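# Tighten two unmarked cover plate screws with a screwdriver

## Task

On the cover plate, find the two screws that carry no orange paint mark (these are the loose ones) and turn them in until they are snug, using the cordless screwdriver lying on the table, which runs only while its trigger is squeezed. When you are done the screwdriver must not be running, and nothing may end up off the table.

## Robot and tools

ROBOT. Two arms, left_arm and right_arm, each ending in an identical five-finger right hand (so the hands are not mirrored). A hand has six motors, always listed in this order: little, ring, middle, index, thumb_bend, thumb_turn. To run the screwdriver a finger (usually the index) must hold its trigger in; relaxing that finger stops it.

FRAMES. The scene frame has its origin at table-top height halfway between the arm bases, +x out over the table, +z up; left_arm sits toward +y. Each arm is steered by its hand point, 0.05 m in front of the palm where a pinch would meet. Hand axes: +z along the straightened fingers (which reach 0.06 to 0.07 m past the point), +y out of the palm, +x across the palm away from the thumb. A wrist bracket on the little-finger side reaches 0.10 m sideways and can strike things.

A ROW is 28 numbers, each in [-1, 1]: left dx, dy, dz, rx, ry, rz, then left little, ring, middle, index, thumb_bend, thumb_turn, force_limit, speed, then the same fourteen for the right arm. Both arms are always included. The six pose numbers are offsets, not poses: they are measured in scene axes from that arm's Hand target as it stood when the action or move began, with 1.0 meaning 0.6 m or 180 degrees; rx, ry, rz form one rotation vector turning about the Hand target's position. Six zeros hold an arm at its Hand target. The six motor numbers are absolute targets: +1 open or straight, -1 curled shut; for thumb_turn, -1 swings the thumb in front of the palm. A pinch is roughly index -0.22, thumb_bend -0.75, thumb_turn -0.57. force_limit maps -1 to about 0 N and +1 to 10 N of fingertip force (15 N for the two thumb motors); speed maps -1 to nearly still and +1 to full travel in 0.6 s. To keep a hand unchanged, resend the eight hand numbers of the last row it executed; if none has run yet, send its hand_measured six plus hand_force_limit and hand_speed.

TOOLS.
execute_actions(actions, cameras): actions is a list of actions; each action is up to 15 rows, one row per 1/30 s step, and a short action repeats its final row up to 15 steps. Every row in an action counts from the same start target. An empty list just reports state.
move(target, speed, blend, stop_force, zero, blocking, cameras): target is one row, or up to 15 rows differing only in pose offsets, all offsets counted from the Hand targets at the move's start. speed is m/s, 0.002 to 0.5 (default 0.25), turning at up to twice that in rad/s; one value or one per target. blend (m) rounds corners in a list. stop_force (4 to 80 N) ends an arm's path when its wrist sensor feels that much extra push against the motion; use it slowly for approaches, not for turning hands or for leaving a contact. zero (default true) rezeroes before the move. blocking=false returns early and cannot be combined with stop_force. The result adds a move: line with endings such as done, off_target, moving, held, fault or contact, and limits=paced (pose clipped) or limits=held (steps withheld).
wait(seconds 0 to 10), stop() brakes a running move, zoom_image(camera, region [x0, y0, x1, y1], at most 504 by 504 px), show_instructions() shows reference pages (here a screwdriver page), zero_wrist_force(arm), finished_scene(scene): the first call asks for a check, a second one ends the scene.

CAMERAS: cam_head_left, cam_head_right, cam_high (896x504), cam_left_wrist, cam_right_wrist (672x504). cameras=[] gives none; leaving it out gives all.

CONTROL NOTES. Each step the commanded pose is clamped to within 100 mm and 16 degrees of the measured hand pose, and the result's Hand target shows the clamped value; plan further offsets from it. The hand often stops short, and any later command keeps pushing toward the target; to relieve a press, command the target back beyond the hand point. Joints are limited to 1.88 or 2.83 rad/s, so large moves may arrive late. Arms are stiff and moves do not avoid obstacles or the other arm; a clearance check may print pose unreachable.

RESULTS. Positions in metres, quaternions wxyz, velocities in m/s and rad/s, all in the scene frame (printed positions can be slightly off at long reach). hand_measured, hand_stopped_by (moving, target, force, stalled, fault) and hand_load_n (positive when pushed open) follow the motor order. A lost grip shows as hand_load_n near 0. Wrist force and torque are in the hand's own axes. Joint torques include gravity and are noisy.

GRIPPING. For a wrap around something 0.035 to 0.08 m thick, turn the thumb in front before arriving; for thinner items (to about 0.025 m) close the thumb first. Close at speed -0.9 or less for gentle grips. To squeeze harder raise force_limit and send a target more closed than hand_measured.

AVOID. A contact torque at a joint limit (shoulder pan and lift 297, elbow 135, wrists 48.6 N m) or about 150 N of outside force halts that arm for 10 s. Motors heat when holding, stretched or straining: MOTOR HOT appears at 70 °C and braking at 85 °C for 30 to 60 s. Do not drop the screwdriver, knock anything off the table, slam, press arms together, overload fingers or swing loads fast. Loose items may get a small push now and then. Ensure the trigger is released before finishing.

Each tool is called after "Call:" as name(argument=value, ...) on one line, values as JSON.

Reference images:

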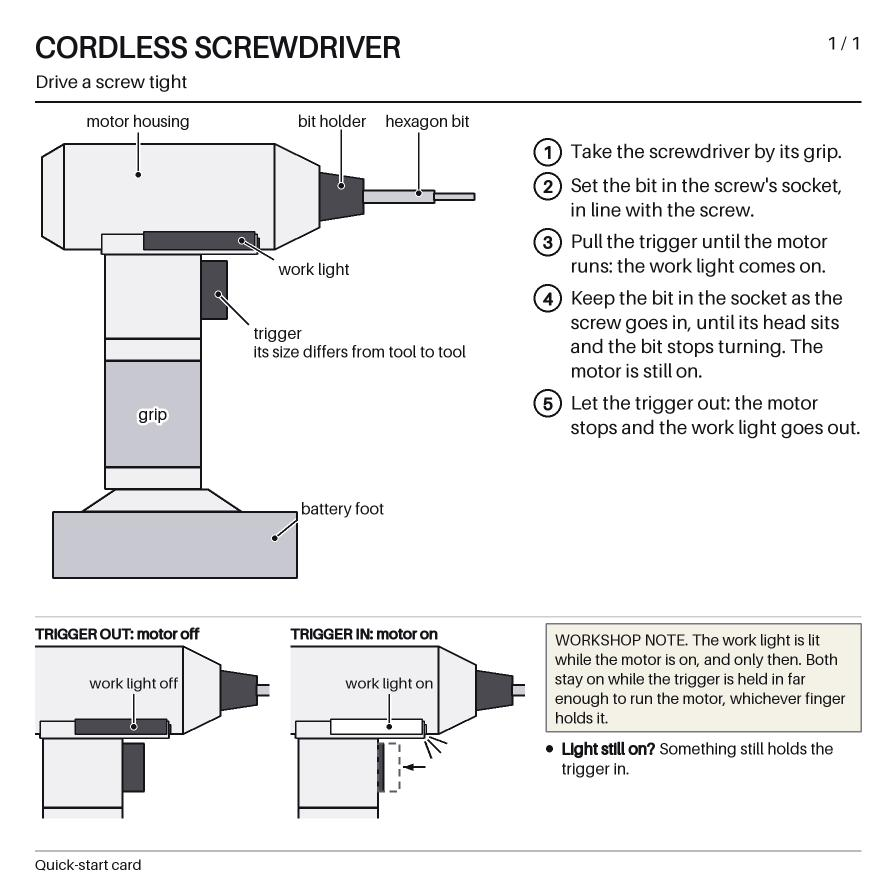

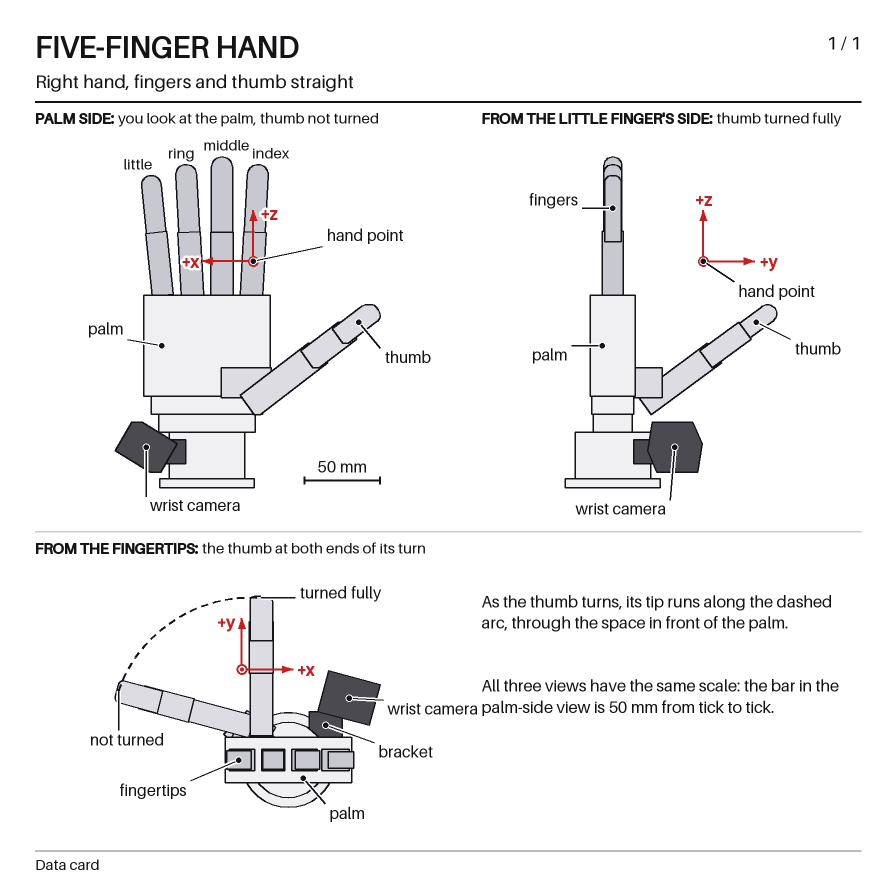

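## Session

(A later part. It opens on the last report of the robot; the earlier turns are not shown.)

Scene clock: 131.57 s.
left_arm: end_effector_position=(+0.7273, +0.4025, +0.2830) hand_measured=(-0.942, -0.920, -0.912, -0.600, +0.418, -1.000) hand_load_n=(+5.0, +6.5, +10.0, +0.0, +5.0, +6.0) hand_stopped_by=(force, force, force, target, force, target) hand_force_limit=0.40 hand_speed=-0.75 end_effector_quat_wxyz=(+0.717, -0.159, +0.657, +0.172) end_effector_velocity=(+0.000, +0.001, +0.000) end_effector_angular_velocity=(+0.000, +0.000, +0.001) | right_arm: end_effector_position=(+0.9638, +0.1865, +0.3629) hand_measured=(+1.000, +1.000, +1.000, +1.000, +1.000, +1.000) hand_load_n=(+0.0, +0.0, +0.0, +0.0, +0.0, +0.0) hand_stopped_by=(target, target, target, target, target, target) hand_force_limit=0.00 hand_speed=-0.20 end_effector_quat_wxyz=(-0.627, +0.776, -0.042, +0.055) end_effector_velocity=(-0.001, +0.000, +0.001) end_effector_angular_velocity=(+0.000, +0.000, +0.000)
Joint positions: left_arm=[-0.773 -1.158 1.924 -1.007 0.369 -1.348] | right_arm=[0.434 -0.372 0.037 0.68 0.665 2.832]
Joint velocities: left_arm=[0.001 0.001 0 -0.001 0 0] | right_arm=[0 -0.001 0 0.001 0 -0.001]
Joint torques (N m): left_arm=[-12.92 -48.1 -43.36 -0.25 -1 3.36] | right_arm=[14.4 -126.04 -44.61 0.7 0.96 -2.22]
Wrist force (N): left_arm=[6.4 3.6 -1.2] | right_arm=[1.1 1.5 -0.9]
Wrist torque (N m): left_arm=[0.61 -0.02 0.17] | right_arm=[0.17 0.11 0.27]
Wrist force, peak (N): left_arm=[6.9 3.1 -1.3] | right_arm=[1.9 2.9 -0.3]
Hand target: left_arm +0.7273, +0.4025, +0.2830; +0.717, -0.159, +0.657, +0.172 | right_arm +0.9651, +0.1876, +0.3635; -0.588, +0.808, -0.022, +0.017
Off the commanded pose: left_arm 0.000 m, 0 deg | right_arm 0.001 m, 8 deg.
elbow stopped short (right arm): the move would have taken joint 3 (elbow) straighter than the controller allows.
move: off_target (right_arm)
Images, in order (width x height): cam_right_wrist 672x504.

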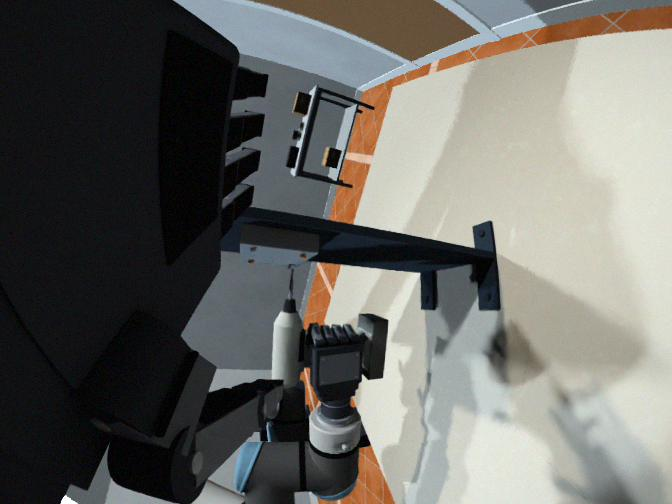

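Call:
move(target=[[-0.0207,-0.014,0,0,0,0,-0.98,-1,-0.98,-0.6,-0.62,-1,0.4,-0.75,0,0,0,0,0,0,1,1,1,1,1,1,0,-0.2],[-0.012,-0.037,0.0058,0,0,0.0333,-0.98,-1,-0.98,-0.6,-0.62,-1,0.4,-0.75,0,0,0,0,0,0,1,1,1,1,1,1,0,-0.2]], speed=0.05, cameras=["cam_right_wrist"])

Call:
zoom_image(camera="cam_right_wrist", region=[225, 220, 325, 320])

Call:
zoom_image(camera="cam_right_wrist", region=[270, 250, 310, 290])

Scene clock: 134.73 s.
left_arm: end_effector_position=(+0.7201, +0.3801, +0.2863) hand_measured=(-0.942, -0.920, -0.912, -0.600, +0.418, -1.000) hand_load_n=(+5.0, +6.5, +10.0, +0.0, +5.5, +5.5) hand_stopped_by=(force, force, force, target, force, target) hand_force_limit=0.40 hand_speed=-0.75 end_effector_quat_wxyz=(+0.707, -0.193, +0.648, +0.209) end_effector_velocity=(+0.000, +0.001, -0.001) end_effector_angular_velocity=(+0.000, +0.001, +0.000) | right_arm: end_effector_position=(+0.9637, +0.1867, +0.3628) hand_measured=(+1.000, +1.000, +1.000, +1.000, +1.000, +1.000) hand_load_n=(+0.0, +0.0, +0.0, +0.0, +0.0, -0.5) hand_stopped_by=(target, target, target, target, target, target) hand_force_limit=0.00 hand_speed=-0.20 end_effector_quat_wxyz=(-0.627, +0.776, -0.042, +0.055) end_effector_velocity=(+0.000, +0.000, -0.002) end_effector_angular_velocity=(-0.001, +0.001, +0.000)
Joint positions: left_arm=[-0.806 -1.135 1.89 -1.128 0.237 -1.209] | right_arm=[0.434 -0.372 0.037 0.68 0.665 2.832]
Joint velocities: left_arm=[0.001 0 0.001 0.004 0.001 -0.005] | right_arm=[0 0.002 0 -0.001 0 0]
Joint torques (N m): left_arm=[4.23 -85.07 -23.55 0.76 3.57 -3.48] | right_arm=[8.82 -130.39 -36.88 1.88 -1.29 -0.41]
Wrist force (N): left_arm=[6.0 3.7 -1.4] | right_arm=[1.2 1.7 -0.6]
Wrist torque (N m): left_arm=[0.64 0.04 0.13] | right_arm=[0.18 0.09 0.28]
Wrist force, peak (N): left_arm=[6.2 4.2 -2.1] | right_arm=[1.0 2.0 -0.7]
Hand target: left_arm +0.7200, +0.3803, +0.2863; +0.707, -0.193, +0.648, +0.209 | right_arm +0.9651, +0.1876, +0.3635; -0.588, +0.808, -0.022, +0.017
Off the commanded pose: left_arm 0.000 m, 0 deg | right_arm 0.002 m, 8 deg.
elbow stopped short (right arm): the move would have taken joint 3 (elbow) straighter than the controller allows.
move: off_target (right_arm)
Images, in order (width x height): cam_right_wrist 672x504.

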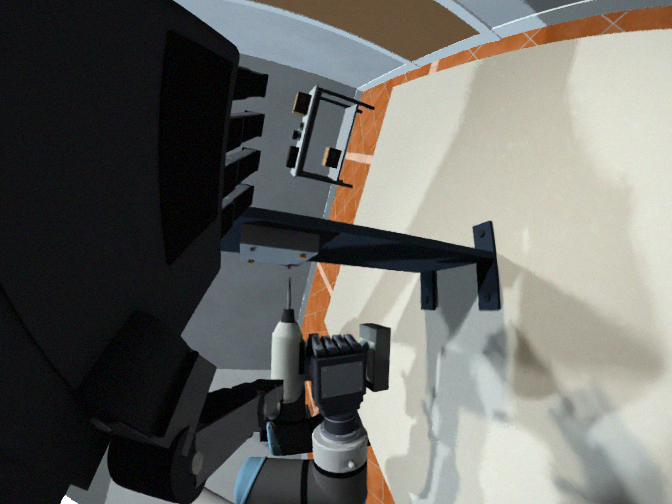

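Scaled by 5.040 from the camera's 672x504 image, which has a finer 960x720 frame.

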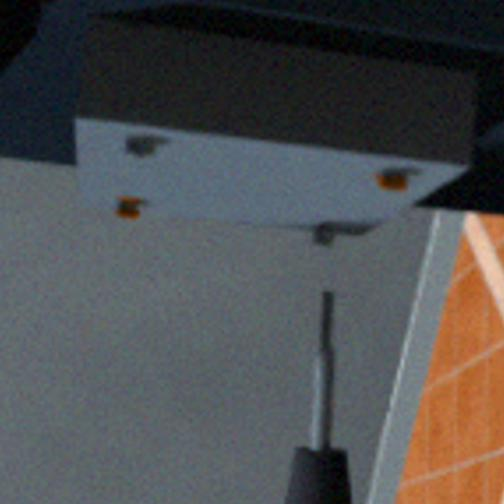

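Scaled by 12.600 from the camera's 672x504 image, which has a finer 960x720 frame.

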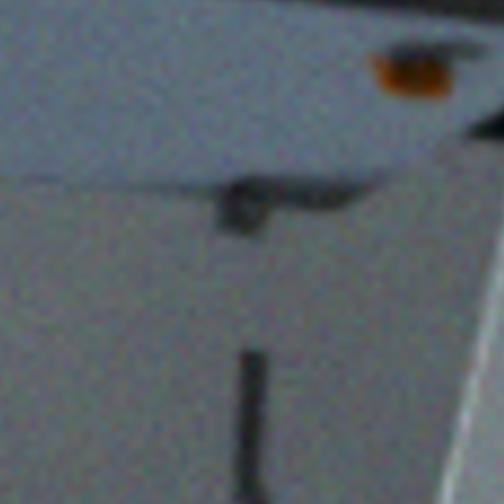

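Call:
move(target=[0,0,0.0025,0,0,0,-0.98,-1,-0.98,-0.6,-0.62,-1,0.4,-0.75,-0.19,-0.02,0.167,0,0,-0.1389,1,1,1,1,1,1,0,-0.2], speed=0.15, cameras=["cam_high","cam_right_wrist"])

Call:
zoom_image(camera="cam_right_wrist", region=[290, 195, 390, 295])

Call:
zoom_image(camera="cam_right_wrist", region=[325, 240, 365, 270])

Call:
zoom_image(camera="cam_high", region=[410, 180, 440, 210])

Scene clock: 136.67 s.
left_arm: end_effector_position=(+0.7200, +0.3803, +0.2878) hand_measured=(-0.942, -0.920, -0.912, -0.600, +0.418, -1.000) hand_load_n=(+5.0, +6.5, +10.0, +0.0, +5.5, +5.5) hand_stopped_by=(force, force, force, target, force, target) hand_force_limit=0.40 hand_speed=-0.75 end_effector_quat_wxyz=(+0.707, -0.193, +0.648, +0.209) end_effector_velocity=(+0.000, -0.001, +0.000) end_effector_angular_velocity=(+0.000, +0.000, -0.001) | right_arm: end_effector_position=(+0.8507, +0.1753, +0.4633) hand_measured=(+1.000, +1.000, +1.000, +1.000, +1.000, +1.000) hand_load_n=(+0.0, +0.0, +0.0, +0.0, +0.0, -0.5) hand_stopped_by=(target, target, target, target, target, target) hand_force_limit=0.00 hand_speed=-0.20 end_effector_quat_wxyz=(-0.570, +0.785, -0.196, +0.144) end_effector_velocity=(+0.000, +0.000, +0.000) end_effector_angular_velocity=(+0.000, -0.001, -0.001)
Joint positions: left_arm=[-0.806 -1.137 1.889 -1.125 0.237 -1.209] | right_arm=[0.547 -0.835 0.693 0.491 1.124 2.983]
Joint velocities: left_arm=[-0.001 0.001 0 -0.001 0 0] | right_arm=[0 0 0 -0.001 0.001 0]
Joint torques (N m): left_arm=[6.61 -79.51 -48.65 -0.16 3.84 -3.4] | right_arm=[-9.41 -113.13 -45.76 -2.98 1.88 -1.74]
Wrist force (N): left_arm=[5.8 3.7 -1.0] | right_arm=[1.4 1.4 -0.7]
Wrist torque (N m): left_arm=[0.62 0.06 0.11] | right_arm=[0.15 0.02 0.26]
Wrist force, peak (N): left_arm=[6.3 3.8 -1.2] | right_arm=[2.4 2.7 -0.3]
Hand target: left_arm +0.7200, +0.3803, +0.2878; +0.707, -0.193, +0.648, +0.209 | right_arm +0.8508, +0.1753, +0.4634; -0.570, +0.785, -0.196, +0.144
Off the commanded pose: left_arm 0.000 m, 0 deg | right_arm 0.001 m, 0 deg.
move: done
Images, in order (width x height): cam_high 896x504, cam_right_wrist 672x504.

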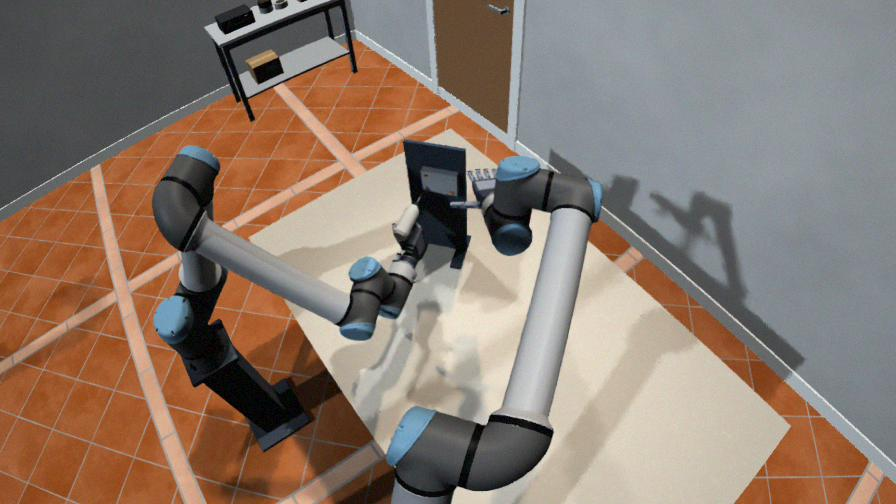

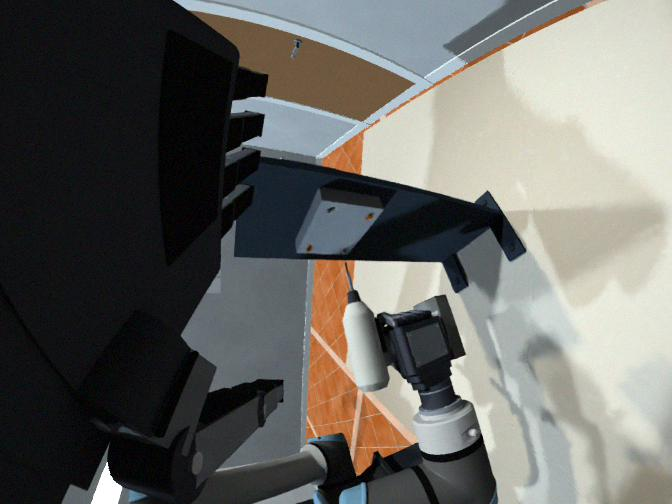

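Scaled by 5.040 from the camera's 672x504 image, which has a finer 960x720 frame.

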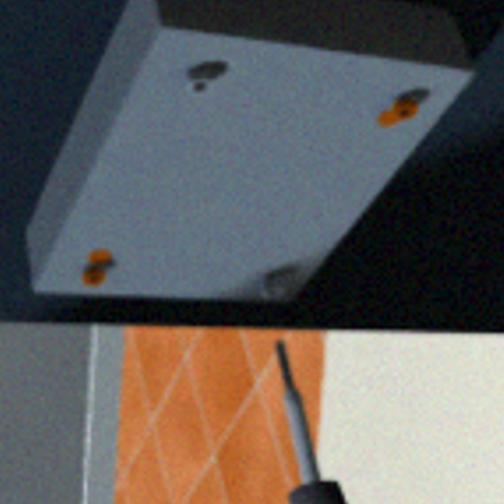

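Scaled by 12.600 from the camera's 672x504 image, which has a finer 960x720 frame.

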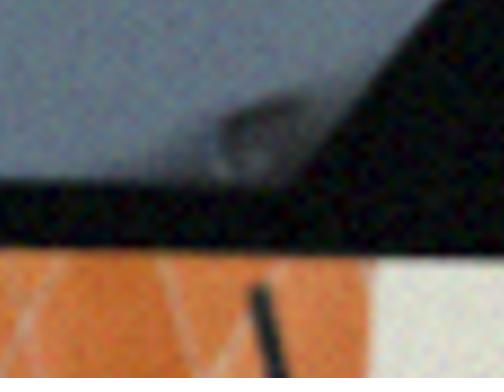

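Scaled by 16.800.

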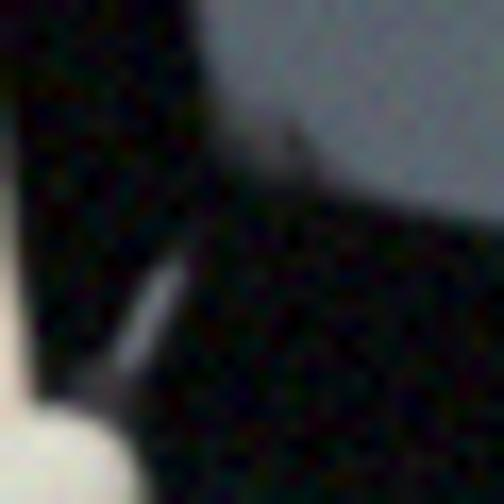

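Call:
zoom_image(camera="cam_right_wrist", region=[335, 243, 355, 258])

Call:
zoom_image(camera="cam_right_wrist", region=[320, 205, 340, 220])

Scaled by 25.200 from the camera's 672x504 image, which has a finer 960x720 frame.

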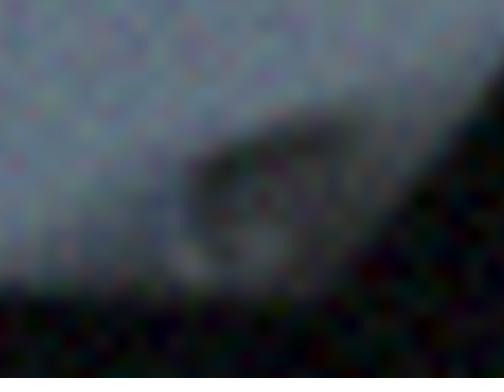

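Scaled by 25.200 from the camera's 672x504 image, which has a finer 960x720 frame.

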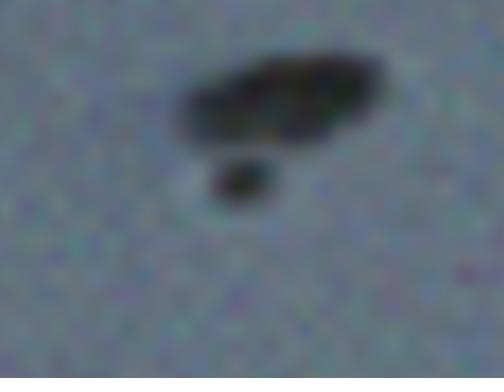

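Call:
move(target=[0.0134,0.001,0.0008,0,0,0,-0.98,-1,-0.98,-0.6,-0.62,-1,0.4,-0.75,0,0,0,0,0,0,1,1,1,1,1,1,0,-0.2], speed=0.04, cameras=["cam_high","cam_right_wrist"])

Call:
zoom_image(camera="cam_right_wrist", region=[290, 195, 390, 295])

Call:
zoom_image(camera="cam_right_wrist", region=[335, 243, 355, 258])

Call:
zoom_image(camera="cam_high", region=[410, 180, 440, 210])

Scene clock: 138.23 s.
left_arm: end_effector_position=(+0.7282, +0.3809, +0.2883) hand_measured=(-0.942, -0.920, -0.912, -0.600, +0.418, -1.000) hand_load_n=(+5.0, +6.5, +10.0, +0.0, +5.5, +6.0) hand_stopped_by=(force, force, force, target, force, target) hand_force_limit=0.40 hand_speed=-0.75 end_effector_quat_wxyz=(+0.707, -0.193, +0.648, +0.209) end_effector_velocity=(+0.000, -0.001, +0.001) end_effector_angular_velocity=(-0.001, +0.000, -0.001) | right_arm: end_effector_position=(+0.8508, +0.1753, +0.4634) hand_measured=(+1.000, +1.000, +1.000, +1.000, +1.000, +1.000) hand_load_n=(+0.0, +0.0, +0.0, +0.0, +0.0, +0.0) hand_stopped_by=(target, target, target, target, target, target) hand_force_limit=0.00 hand_speed=-0.20 end_effector_quat_wxyz=(-0.570, +0.785, -0.196, +0.144) end_effector_velocity=(-0.001, +0.000, +0.002) end_effector_angular_velocity=(+0.000, +0.000, +0.000)
Joint positions: left_arm=[-0.798 -1.127 1.872 -1.105 0.245 -1.222] | right_arm=[0.547 -0.835 0.693 0.491 1.124 2.983]
Joint velocities: left_arm=[-0.001 -0.001 0 0 -0.001 0] | right_arm=[0 -0.002 0 0.002 0 0]
Joint torques (N m): left_arm=[-11.98 -77.74 -26.23 -3.86 0.85 -0.73] | right_arm=[-14.7 -114.23 -46.21 -2.1 1.42 -1.43]
Wrist force (N): left_arm=[6.0 3.3 -1.2] | right_arm=[1.1 1.4 -0.4]
Wrist torque (N m): left_arm=[0.56 0.04 0.11] | right_arm=[0.13 0.07 0.24]
Wrist force, peak (N): left_arm=[6.5 3.6 -1.1] | right_arm=[1.0 1.7 -0.6]
Hand target: left_arm +0.7281, +0.3809, +0.2883; +0.707, -0.193, +0.648, +0.209 | right_arm +0.8508, +0.1753, +0.4634; -0.570, +0.785, -0.196, +0.144
Off the commanded pose: left_arm 0.000 m, 0 deg | right_arm 0.000 m, 0 deg.
move: done
Images, in order (width x height): cam_high 896x504, cam_right_wrist 672x504.

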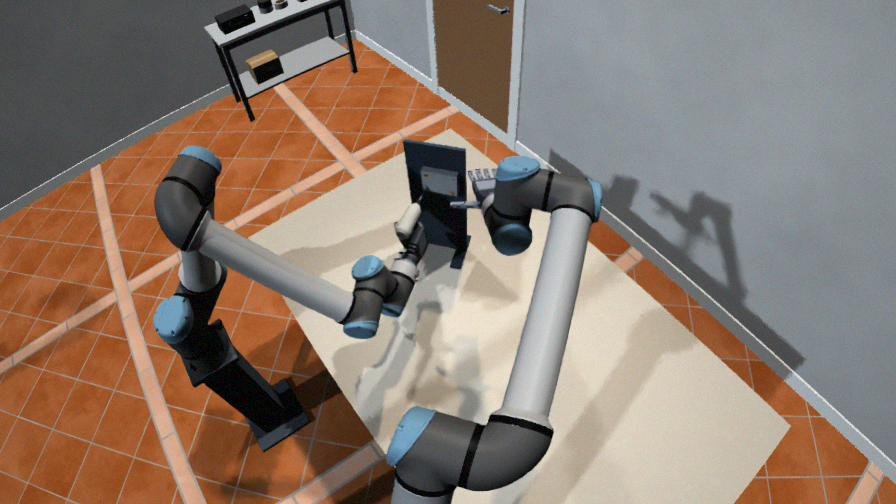

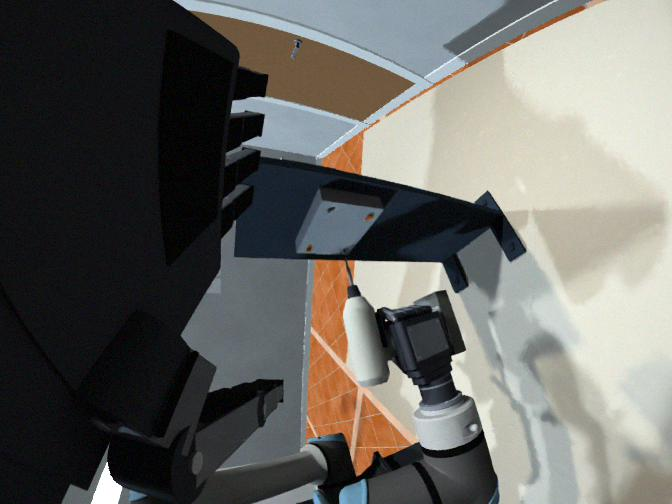

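Scaled by 5.040 from the camera's 672x504 image, which has a finer 960x720 frame.

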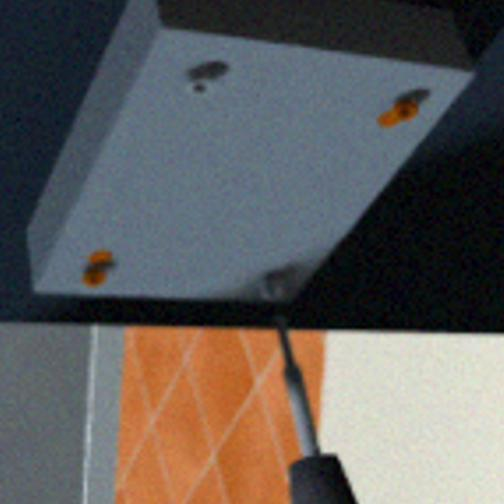

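Scaled by 25.200 from the camera's 672x504 image, which has a finer 960x720 frame.

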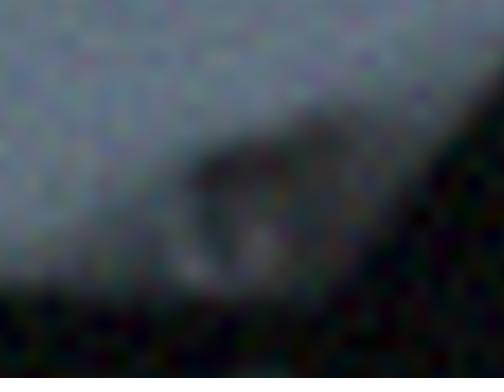

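Scaled by 16.800.

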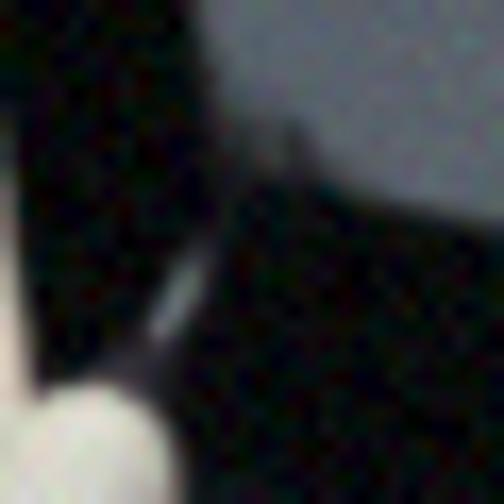

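Call:
zoom_image(camera="cam_right_wrist", region=[328, 240, 368, 270])

Scaled by 12.600 from the camera's 672x504 image, which has a finer 960x720 frame.

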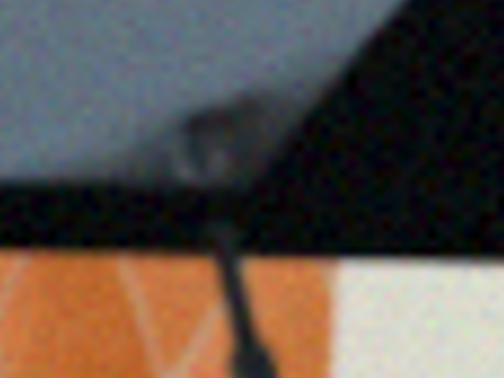

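Call:
move(target=[0.0152,0.01025,0,0,0,0,-0.98,-1,-0.98,-0.6,-0.62,-1,0.4,-0.75,0,0,0,0,0,0,1,1,1,1,1,1,0,-0.2], speed=0.012, stop_force=4, cameras=["cam_high","cam_right_wrist"])

Call:
zoom_image(camera="cam_right_wrist", region=[328, 240, 368, 270])

Call:
zoom_image(camera="cam_right_wrist", region=[335, 243, 355, 258])

Call:
zoom_image(camera="cam_high", region=[410, 180, 440, 210])

Scene clock: 140.80 s.
left_arm: end_effector_position=(+0.7372, +0.3870, +0.2883) hand_measured=(-0.942, -0.920, -0.912, -0.600, +0.418, -1.000) hand_load_n=(+4.5, +6.5, +10.5, +0.0, +5.0, +6.0) hand_stopped_by=(force, force, force, target, force, target) hand_force_limit=0.40 hand_speed=-0.75 end_effector_quat_wxyz=(+0.707, -0.193, +0.648, +0.209) end_effector_velocity=(+0.000, +0.000, +0.001) end_effector_angular_velocity=(+0.000, +0.000, -0.001) | right_arm: end_effector_position=(+0.8508, +0.1753, +0.4634) hand_measured=(+1.000, +1.000, +1.000, +1.000, +1.000, +1.000) hand_load_n=(+0.0, +0.0, +0.0, +0.0, +0.0, -0.5) hand_stopped_by=(target, target, target, target, target, target) hand_force_limit=0.00 hand_speed=-0.20 end_effector_quat_wxyz=(-0.570, +0.785, -0.196, +0.144) end_effector_velocity=(-0.001, +0.000, +0.001) end_effector_angular_velocity=(+0.000, +0.000, +0.000)
Joint positions: left_arm=[-0.783 -1.119 1.857 -1.079 0.259 -1.242] | right_arm=[0.547 -0.835 0.693 0.491 1.124 2.983]
Joint velocities: left_arm=[0 -0.001 0 0 0 0.001] | right_arm=[0 -0.001 0 0.002 0 0]
Joint torques (N m): left_arm=[-15.3 -85.42 -24.98 -5.53 -0.76 2.95] | right_arm=[-13.21 -113.43 -44.46 -0.29 1.14 -1.06]
Wrist force (N): left_arm=[6.2 3.1 -1.3] | right_arm=[1.0 1.1 -0.2]
Wrist torque (N m): left_arm=[0.49 0.04 0.11] | right_arm=[0.07 0.07 0.23]
Wrist force, peak (N): left_arm=[6.8 4.2 -2.7] | right_arm=[1.0 1.6 -0.8]
Hand target: left_arm +0.7372, +0.3870, +0.2883; +0.707, -0.193, +0.648, +0.209 | right_arm +0.8508, +0.1753, +0.4634; -0.570, +0.785, -0.196, +0.144
Off the commanded pose: left_arm 0.000 m, 0 deg | right_arm 0.000 m, 0 deg.
move: done
Images, in order (width x height): cam_high 896x504, cam_right_wrist 672x504.

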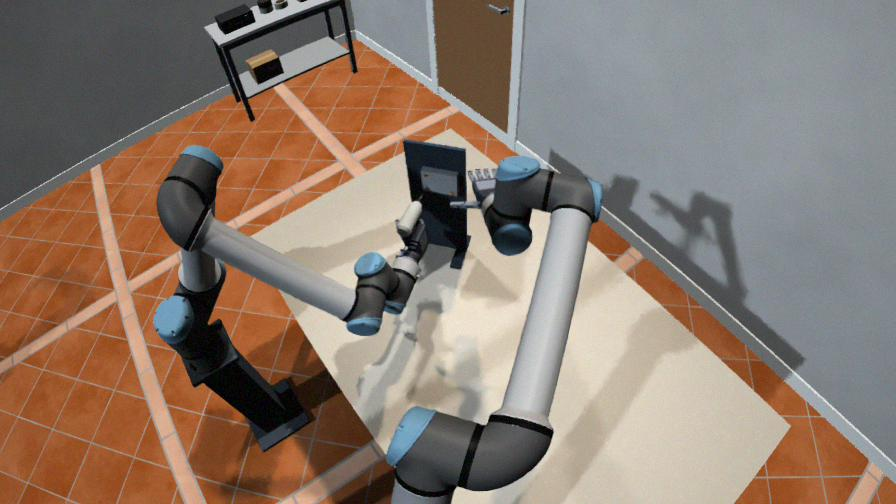

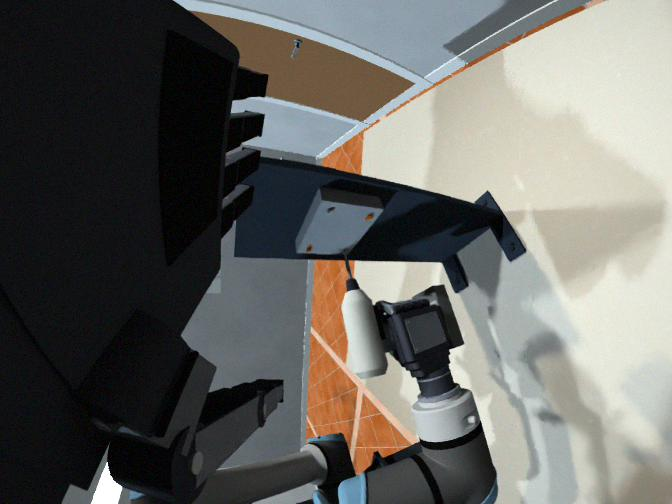

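Scaled by 12.600 from the camera's 672x504 image, which has a finer 960x720 frame.

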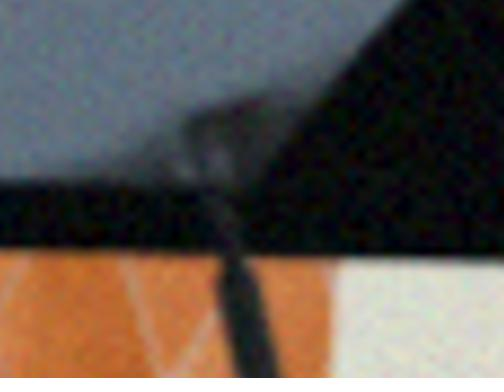

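Scaled by 25.200 from the camera's 672x504 image, which has a finer 960x720 frame.

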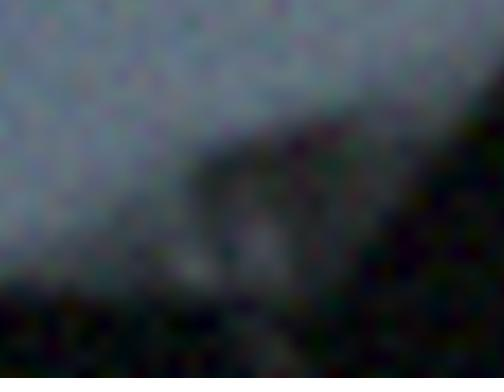

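Scaled by 16.800.

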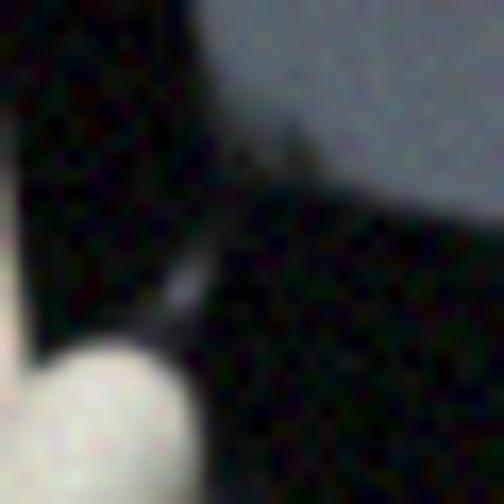

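Call:
move(target=[0,0,0,0,0,0,-0.98,-1,-0.98,-0.6,-0.62,-1,0.4,-0.75,0.19,0.02,-0.167,0,0,0.1389,1,1,1,1,1,1,0,-0.2], speed=0.15, cameras=["cam_right_wrist"])

Call:
zoom_image(camera="cam_right_wrist", region=[225, 220, 325, 320])

Call:
zoom_image(camera="cam_right_wrist", region=[270, 250, 310, 290])

Call:
zoom_image(camera="cam_right_wrist", region=[280, 258, 300, 273])

Scene clock: 143.03 s.
left_arm: end_effector_position=(+0.7372, +0.3870, +0.2883) hand_measured=(-0.942, -0.920, -0.912, -0.600, +0.418, -1.000) hand_load_n=(+4.5, +6.5, +10.5, +0.0, +5.0, +6.0) hand_stopped_by=(force, force, force, target, force, target) hand_force_limit=0.40 hand_speed=-0.75 end_effector_quat_wxyz=(+0.707, -0.193, +0.648, +0.209) end_effector_velocity=(+0.000, +0.001, +0.000) end_effector_angular_velocity=(+0.001, +0.001, +0.001) | right_arm: end_effector_position=(+0.9638, +0.1866, +0.3629) hand_measured=(+1.000, +1.000, +1.000, +1.000, +1.000, +1.000) hand_load_n=(+0.0, +0.0, +0.0, +0.0, +0.0, -0.5) hand_stopped_by=(target, target, target, target, target, target) hand_force_limit=0.00 hand_speed=-0.20 end_effector_quat_wxyz=(-0.627, +0.776, -0.042, +0.055) end_effector_velocity=(-0.001, +0.000, +0.001) end_effector_angular_velocity=(+0.000, -0.001, +0.001)
Joint positions: left_arm=[-0.783 -1.119 1.857 -1.079 0.259 -1.242] | right_arm=[0.434 -0.372 0.037 0.68 0.665 2.832]
Joint velocities: left_arm=[0.001 0 0 0 0 0.001] | right_arm=[0 -0.001 0 0.001 0 -0.001]
Joint torques (N m): left_arm=[-9.7 -88.05 -28.5 -4.01 -0.66 3.77] | right_arm=[15.12 -125.93 -44.84 0.52 0.8 -2.38]
Wrist force (N): left_arm=[6.2 3.4 -1.5] | right_arm=[1.2 1.2 -0.6]
Wrist torque (N m): left_arm=[0.55 0.05 0.12] | right_arm=[0.11 0.08 0.26]
Wrist force, peak (N): left_arm=[6.5 3.6 -1.4] | right_arm=[1.8 2.7 -0.3]
Hand target: left_arm +0.7372, +0.3870, +0.2883; +0.707, -0.193, +0.648, +0.209 | right_arm +0.9650, +0.1877, +0.3635; -0.588, +0.808, -0.022, +0.017
Off the commanded pose: left_arm 0.000 m, 0 deg | right_arm 0.001 m, 8 deg.
elbow stopped short (right arm): the move would have taken joint 3 (elbow) straighter than the controller allows.
move: off_target (right_arm)
Images, in order (width x height): cam_right_wrist 672x504.

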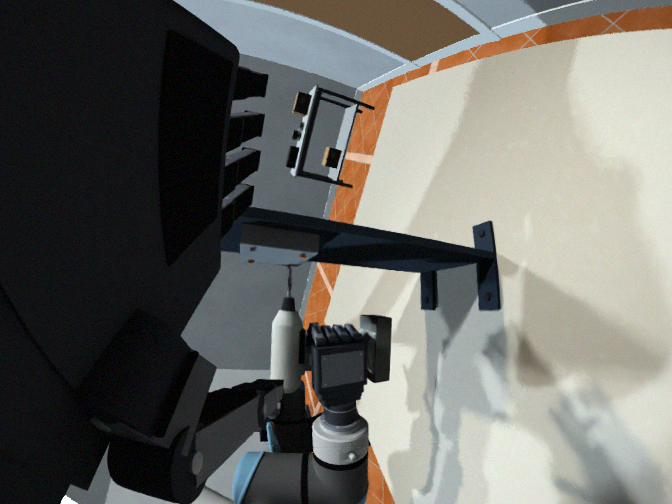

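Scaled by 5.040 from the camera's 672x504 image, which has a finer 960x720 frame.

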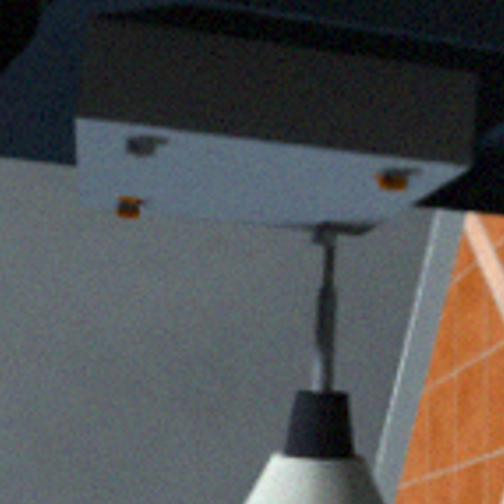

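Scaled by 12.600 from the camera's 672x504 image, which has a finer 960x720 frame.

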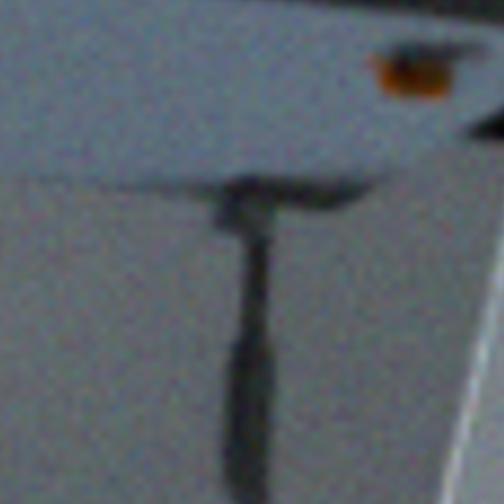

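Scaled by 25.200 from the camera's 672x504 image, which has a finer 960x720 frame.

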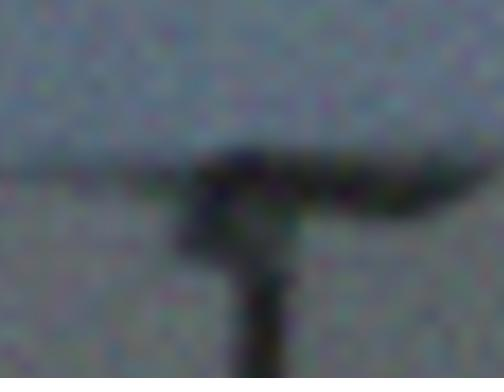

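Call:
move(target=[0.0069,0.00466,0.001,0,0,0,-0.98,-1,-0.98,-0.6,-0.62,-1,0.4,-0.75,0,0,0,0,0,0,1,1,1,1,1,1,0,-0.2], speed=0.006, stop_force=5, cameras=["cam_right_wrist"])

Call:
zoom_image(camera="cam_right_wrist", region=[270, 250, 310, 290])

Call:
zoom_image(camera="cam_right_wrist", region=[280, 258, 300, 273])

Scene clock: 153.57 s.
left_arm: end_effector_position=(+0.7385, +0.3879, +0.2885) hand_measured=(-0.942, -0.920, -0.912, -0.600, +0.418, -1.000) hand_load_n=(+4.0, +6.0, +10.0, -0.5, +5.0, +5.5) hand_stopped_by=(force, force, force, target, force, target) hand_force_limit=0.40 hand_speed=-0.75 end_effector_quat_wxyz=(+0.707, -0.193, +0.648, +0.209) end_effector_velocity=(+0.000, +0.001, -0.001) end_effector_angular_velocity=(+0.001, +0.001, +0.001) | right_arm: end_effector_position=(+0.9636, +0.1866, +0.3628) hand_measured=(+1.000, +1.000, +1.000, +1.000, +1.000, +1.000) hand_load_n=(+0.0, +0.0, +0.0, +0.0, +0.0, +0.0) hand_stopped_by=(target, target, target, target, target, target) hand_force_limit=0.00 hand_speed=-0.20 end_effector_quat_wxyz=(-0.626, +0.776, -0.042, +0.055) end_effector_velocity=(+0.000, +0.000, +0.001) end_effector_angular_velocity=(+0.000, -0.001, +0.000)
Joint positions: left_arm=[-0.781 -1.118 1.855 -1.075 0.261 -1.245] | right_arm=[0.434 -0.372 0.037 0.681 0.665 2.831]
Joint velocities: left_arm=[0.001 0.001 0 0 0 0] | right_arm=[0 -0.001 0 0 0 -0.001]
Joint torques (N m): left_arm=[-6.59 -80.36 -28.06 -4.87 1.27 3.35] | right_arm=[14.56 -133.18 -35.61 -2.4 1.45 1.78]
Wrist force (N): left_arm=[7.1 3.5 -7.6] | right_arm=[0.5 1.1 -1.0]
Wrist torque (N m): left_arm=[0.68 -0.04 0.13] | right_arm=[0.13 0.19 0.22]
Wrist force, peak (N): left_arm=[7.7 3.9 -8.0] | right_arm=[1.4 1.8 -1.0]
Hand target: left_arm +0.7385, +0.3879, +0.2885; +0.707, -0.193, +0.648, +0.209 | right_arm +0.9649, +0.1876, +0.3634; -0.592, +0.805, -0.023, +0.021
Off the commanded pose: left_arm 0.003 m, 0 deg | right_arm 0.002 m, 8 deg.
elbow stopped short (right arm): the move would have taken joint 3 (elbow) straighter than the controller allows.
move: contact (left_arm), off_target (right_arm; path cut at 10 s)
Images, in order (width x height): cam_right_wrist 672x504.

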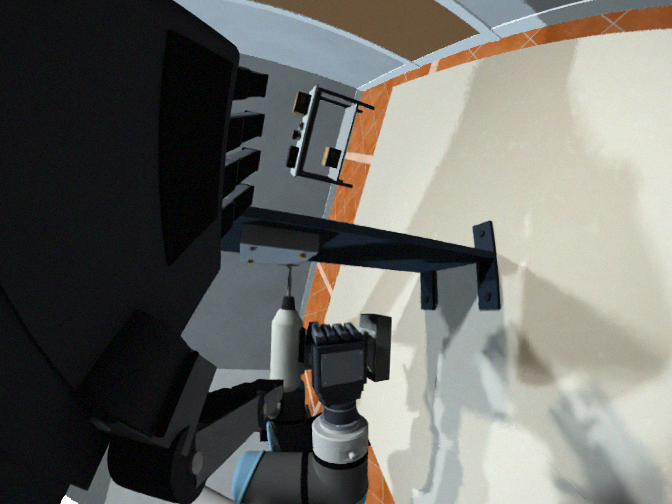

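Scaled by 12.600 from the camera's 672x504 image, which has a finer 960x720 frame.

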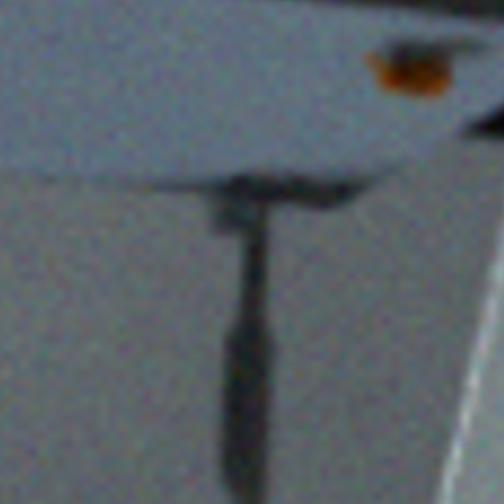

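Scaled by 25.200 from the camera's 672x504 image, which has a finer 960x720 frame.

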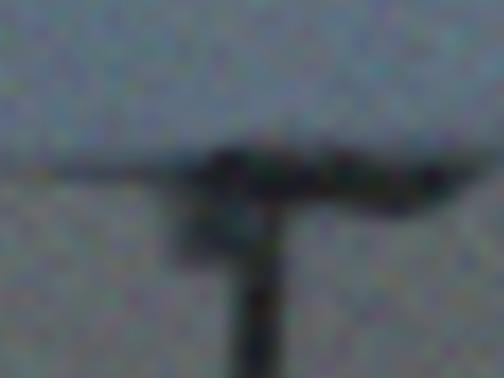

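Call:
move(target=[0,0,0,0,0,0,-0.98,-1,-0.98,-0.6,-0.62,-1,0.4,-0.75,-0.19,-0.02,0.167,0,0,-0.1389,1,1,1,1,1,1,0,-0.2], speed=0.15, cameras=["cam_right_wrist"])

Call:
zoom_image(camera="cam_right_wrist", region=[328, 240, 368, 270])

Call:
zoom_image(camera="cam_right_wrist", region=[335, 243, 355, 258])

Scene clock: 156.17 s.
left_arm: end_effector_position=(+0.7385, +0.3879, +0.2885) hand_measured=(-0.942, -0.920, -0.912, -0.600, +0.418, -1.000) hand_load_n=(+4.0, +6.5, +10.5, +0.0, +5.0, +5.5) hand_stopped_by=(force, force, force, target, force, target) hand_force_limit=0.40 hand_speed=-0.75 end_effector_quat_wxyz=(+0.707, -0.193, +0.648, +0.209) end_effector_velocity=(+0.000, -0.001, +0.000) end_effector_angular_velocity=(+0.001, +0.000, -0.001) | right_arm: end_effector_position=(+0.8506, +0.1753, +0.4632) hand_measured=(+1.000, +1.000, +1.000, +1.000, +1.000, +1.000) hand_load_n=(+0.0, +0.0, +0.0, +0.0, +0.0, +0.0) hand_stopped_by=(target, target, target, target, target, target) hand_force_limit=0.00 hand_speed=-0.20 end_effector_quat_wxyz=(-0.573, +0.781, -0.197, +0.148) end_effector_velocity=(+0.000, +0.000, -0.001) end_effector_angular_velocity=(-0.001, +0.001, -0.001)
Joint positions: left_arm=[-0.781 -1.118 1.855 -1.075 0.261 -1.245] | right_arm=[0.549 -0.845 0.714 0.468 1.132 2.988]
Joint velocities: left_arm=[-0.001 0 0 0 0 0.001] | right_arm=[0 0.001 0 0.001 0.001 0]
Joint torques (N m): left_arm=[-8.53 -79.23 -29 -4.62 1.14 2.86] | right_arm=[-8.54 -113.31 -45.63 -3.12 2.07 -1.39]
Wrist force (N): left_arm=[6.7 3.8 -7.3] | right_arm=[1.0 1.2 -0.6]
Wrist torque (N m): left_arm=[0.69 0.00 0.12] | right_arm=[0.10 0.08 0.24]
Wrist force, peak (N): left_arm=[7.3 3.5 -7.9] | right_arm=[2.1 2.9 -0.3]
Hand target: left_arm +0.7385, +0.3879, +0.2885; +0.707, -0.193, +0.648, +0.209 | right_arm +0.8506, +0.1752, +0.4633; -0.573, +0.781, -0.197, +0.148
Off the commanded pose: left_arm 0.000 m, 0 deg | right_arm 0.001 m, 0 deg.
move: done
Images, in order (width x height): cam_right_wrist 672x504.

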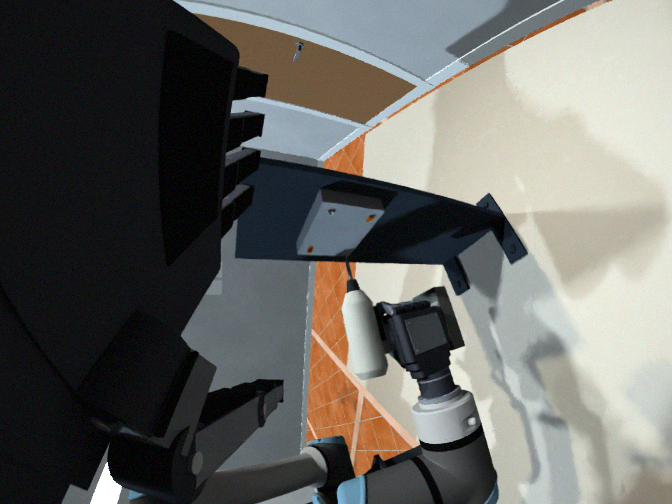

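Scaled by 12.600 from the camera's 672x504 image, which has a finer 960x720 frame.

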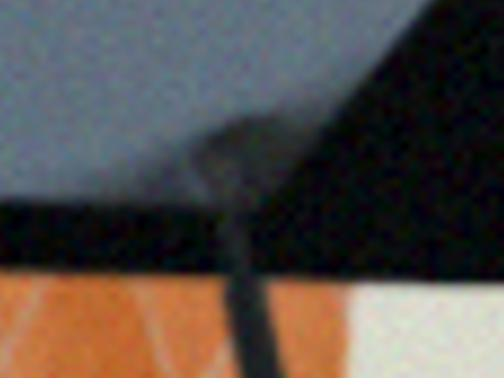

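Scaled by 25.200 from the camera's 672x504 image, which has a finer 960x720 frame.

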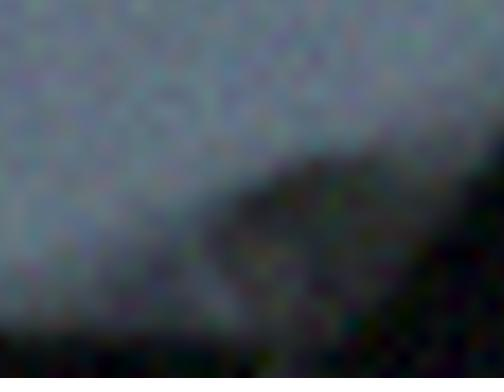

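Call:
move(target=[0,0,0,0,0,0,-0.98,-1,-0.98,-0.98,-0.62,-1,0.4,-0.75,0,0,0,0,0,0,1,1,1,1,1,1,0,-0.2], cameras=["cam_right_wrist"])

Call:
zoom_image(camera="cam_right_wrist", region=[328, 240, 368, 270])

Call:
zoom_image(camera="cam_right_wrist", region=[335, 243, 355, 258])

Scene clock: 157.17 s.
left_arm: end_effector_position=(+0.7385, +0.3879, +0.2885) hand_measured=(-0.942, -0.920, -0.912, -0.846, +0.418, -1.000) hand_load_n=(+1.5, +4.0, +8.0, +7.0, +7.0, +4.0) hand_stopped_by=(force, force, force, force, force, target) hand_force_limit=0.40 hand_speed=-0.75 end_effector_quat_wxyz=(+0.707, -0.193, +0.648, +0.209) end_effector_velocity=(+0.000, -0.001, +0.000) end_effector_angular_velocity=(+0.000, +0.000, -0.001) | right_arm: end_effector_position=(+0.8506, +0.1752, +0.4633) hand_measured=(+1.000, +1.000, +1.000, +1.000, +1.000, +1.000) hand_load_n=(+0.0, +0.0, +0.0, +0.0, +0.0, +0.0) hand_stopped_by=(target, target, target, target, target, target) hand_force_limit=0.00 hand_speed=-0.20 end_effector_quat_wxyz=(-0.573, +0.781, -0.197, +0.148) end_effector_velocity=(+0.000, +0.000, -0.001) end_effector_angular_velocity=(-0.001, +0.002, +0.000)
Joint positions: left_arm=[-0.781 -1.118 1.855 -1.075 0.261 -1.245] | right_arm=[0.549 -0.845 0.714 0.468 1.132 2.988]
Joint velocities: left_arm=[-0.001 0 0 0 0 0] | right_arm=[0 0.001 0 0.001 0 0]
Joint torques (N m): left_arm=[-5.01 -79.69 -28.74 -3.92 1.29 2.77] | right_arm=[-14.16 -114.4 -46.35 -2.56 1.85 -1.6]
Wrist force (N): left_arm=[9.9 3.1 -13.0] | right_arm=[0.9 1.2 -0.6]
Wrist torque (N m): left_arm=[0.94 0.06 0.24] | right_arm=[0.11 0.10 0.22]
Wrist force, peak (N): left_arm=[10.2 3.4 -13.3] | right_arm=[1.1 1.8 -0.7]
Hand target: left_arm +0.7385, +0.3879, +0.2885; +0.707, -0.193, +0.648, +0.209 | right_arm +0.8506, +0.1752, +0.4633; -0.573, +0.781, -0.197, +0.148
Off the commanded pose: left_arm 0.000 m, 0 deg | right_arm 0.000 m, 0 deg.
move: done
Images, in order (width x height): cam_right_wrist 672x504.

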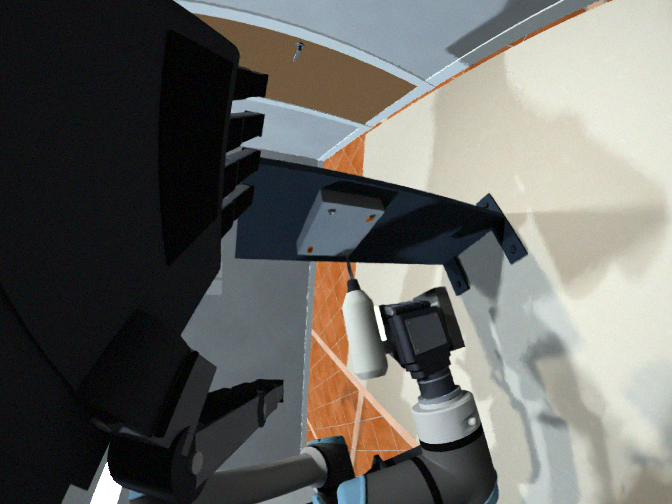

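Scaled by 12.600 from the camera's 672x504 image, which has a finer 960x720 frame.

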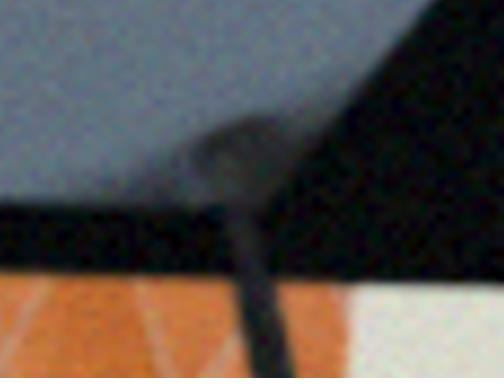

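Scaled by 25.200 from the camera's 672x504 image, which has a finer 960x720 frame.

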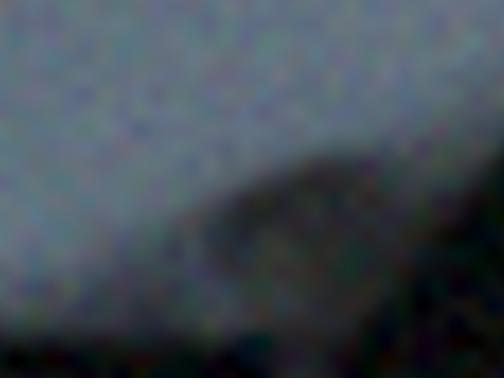

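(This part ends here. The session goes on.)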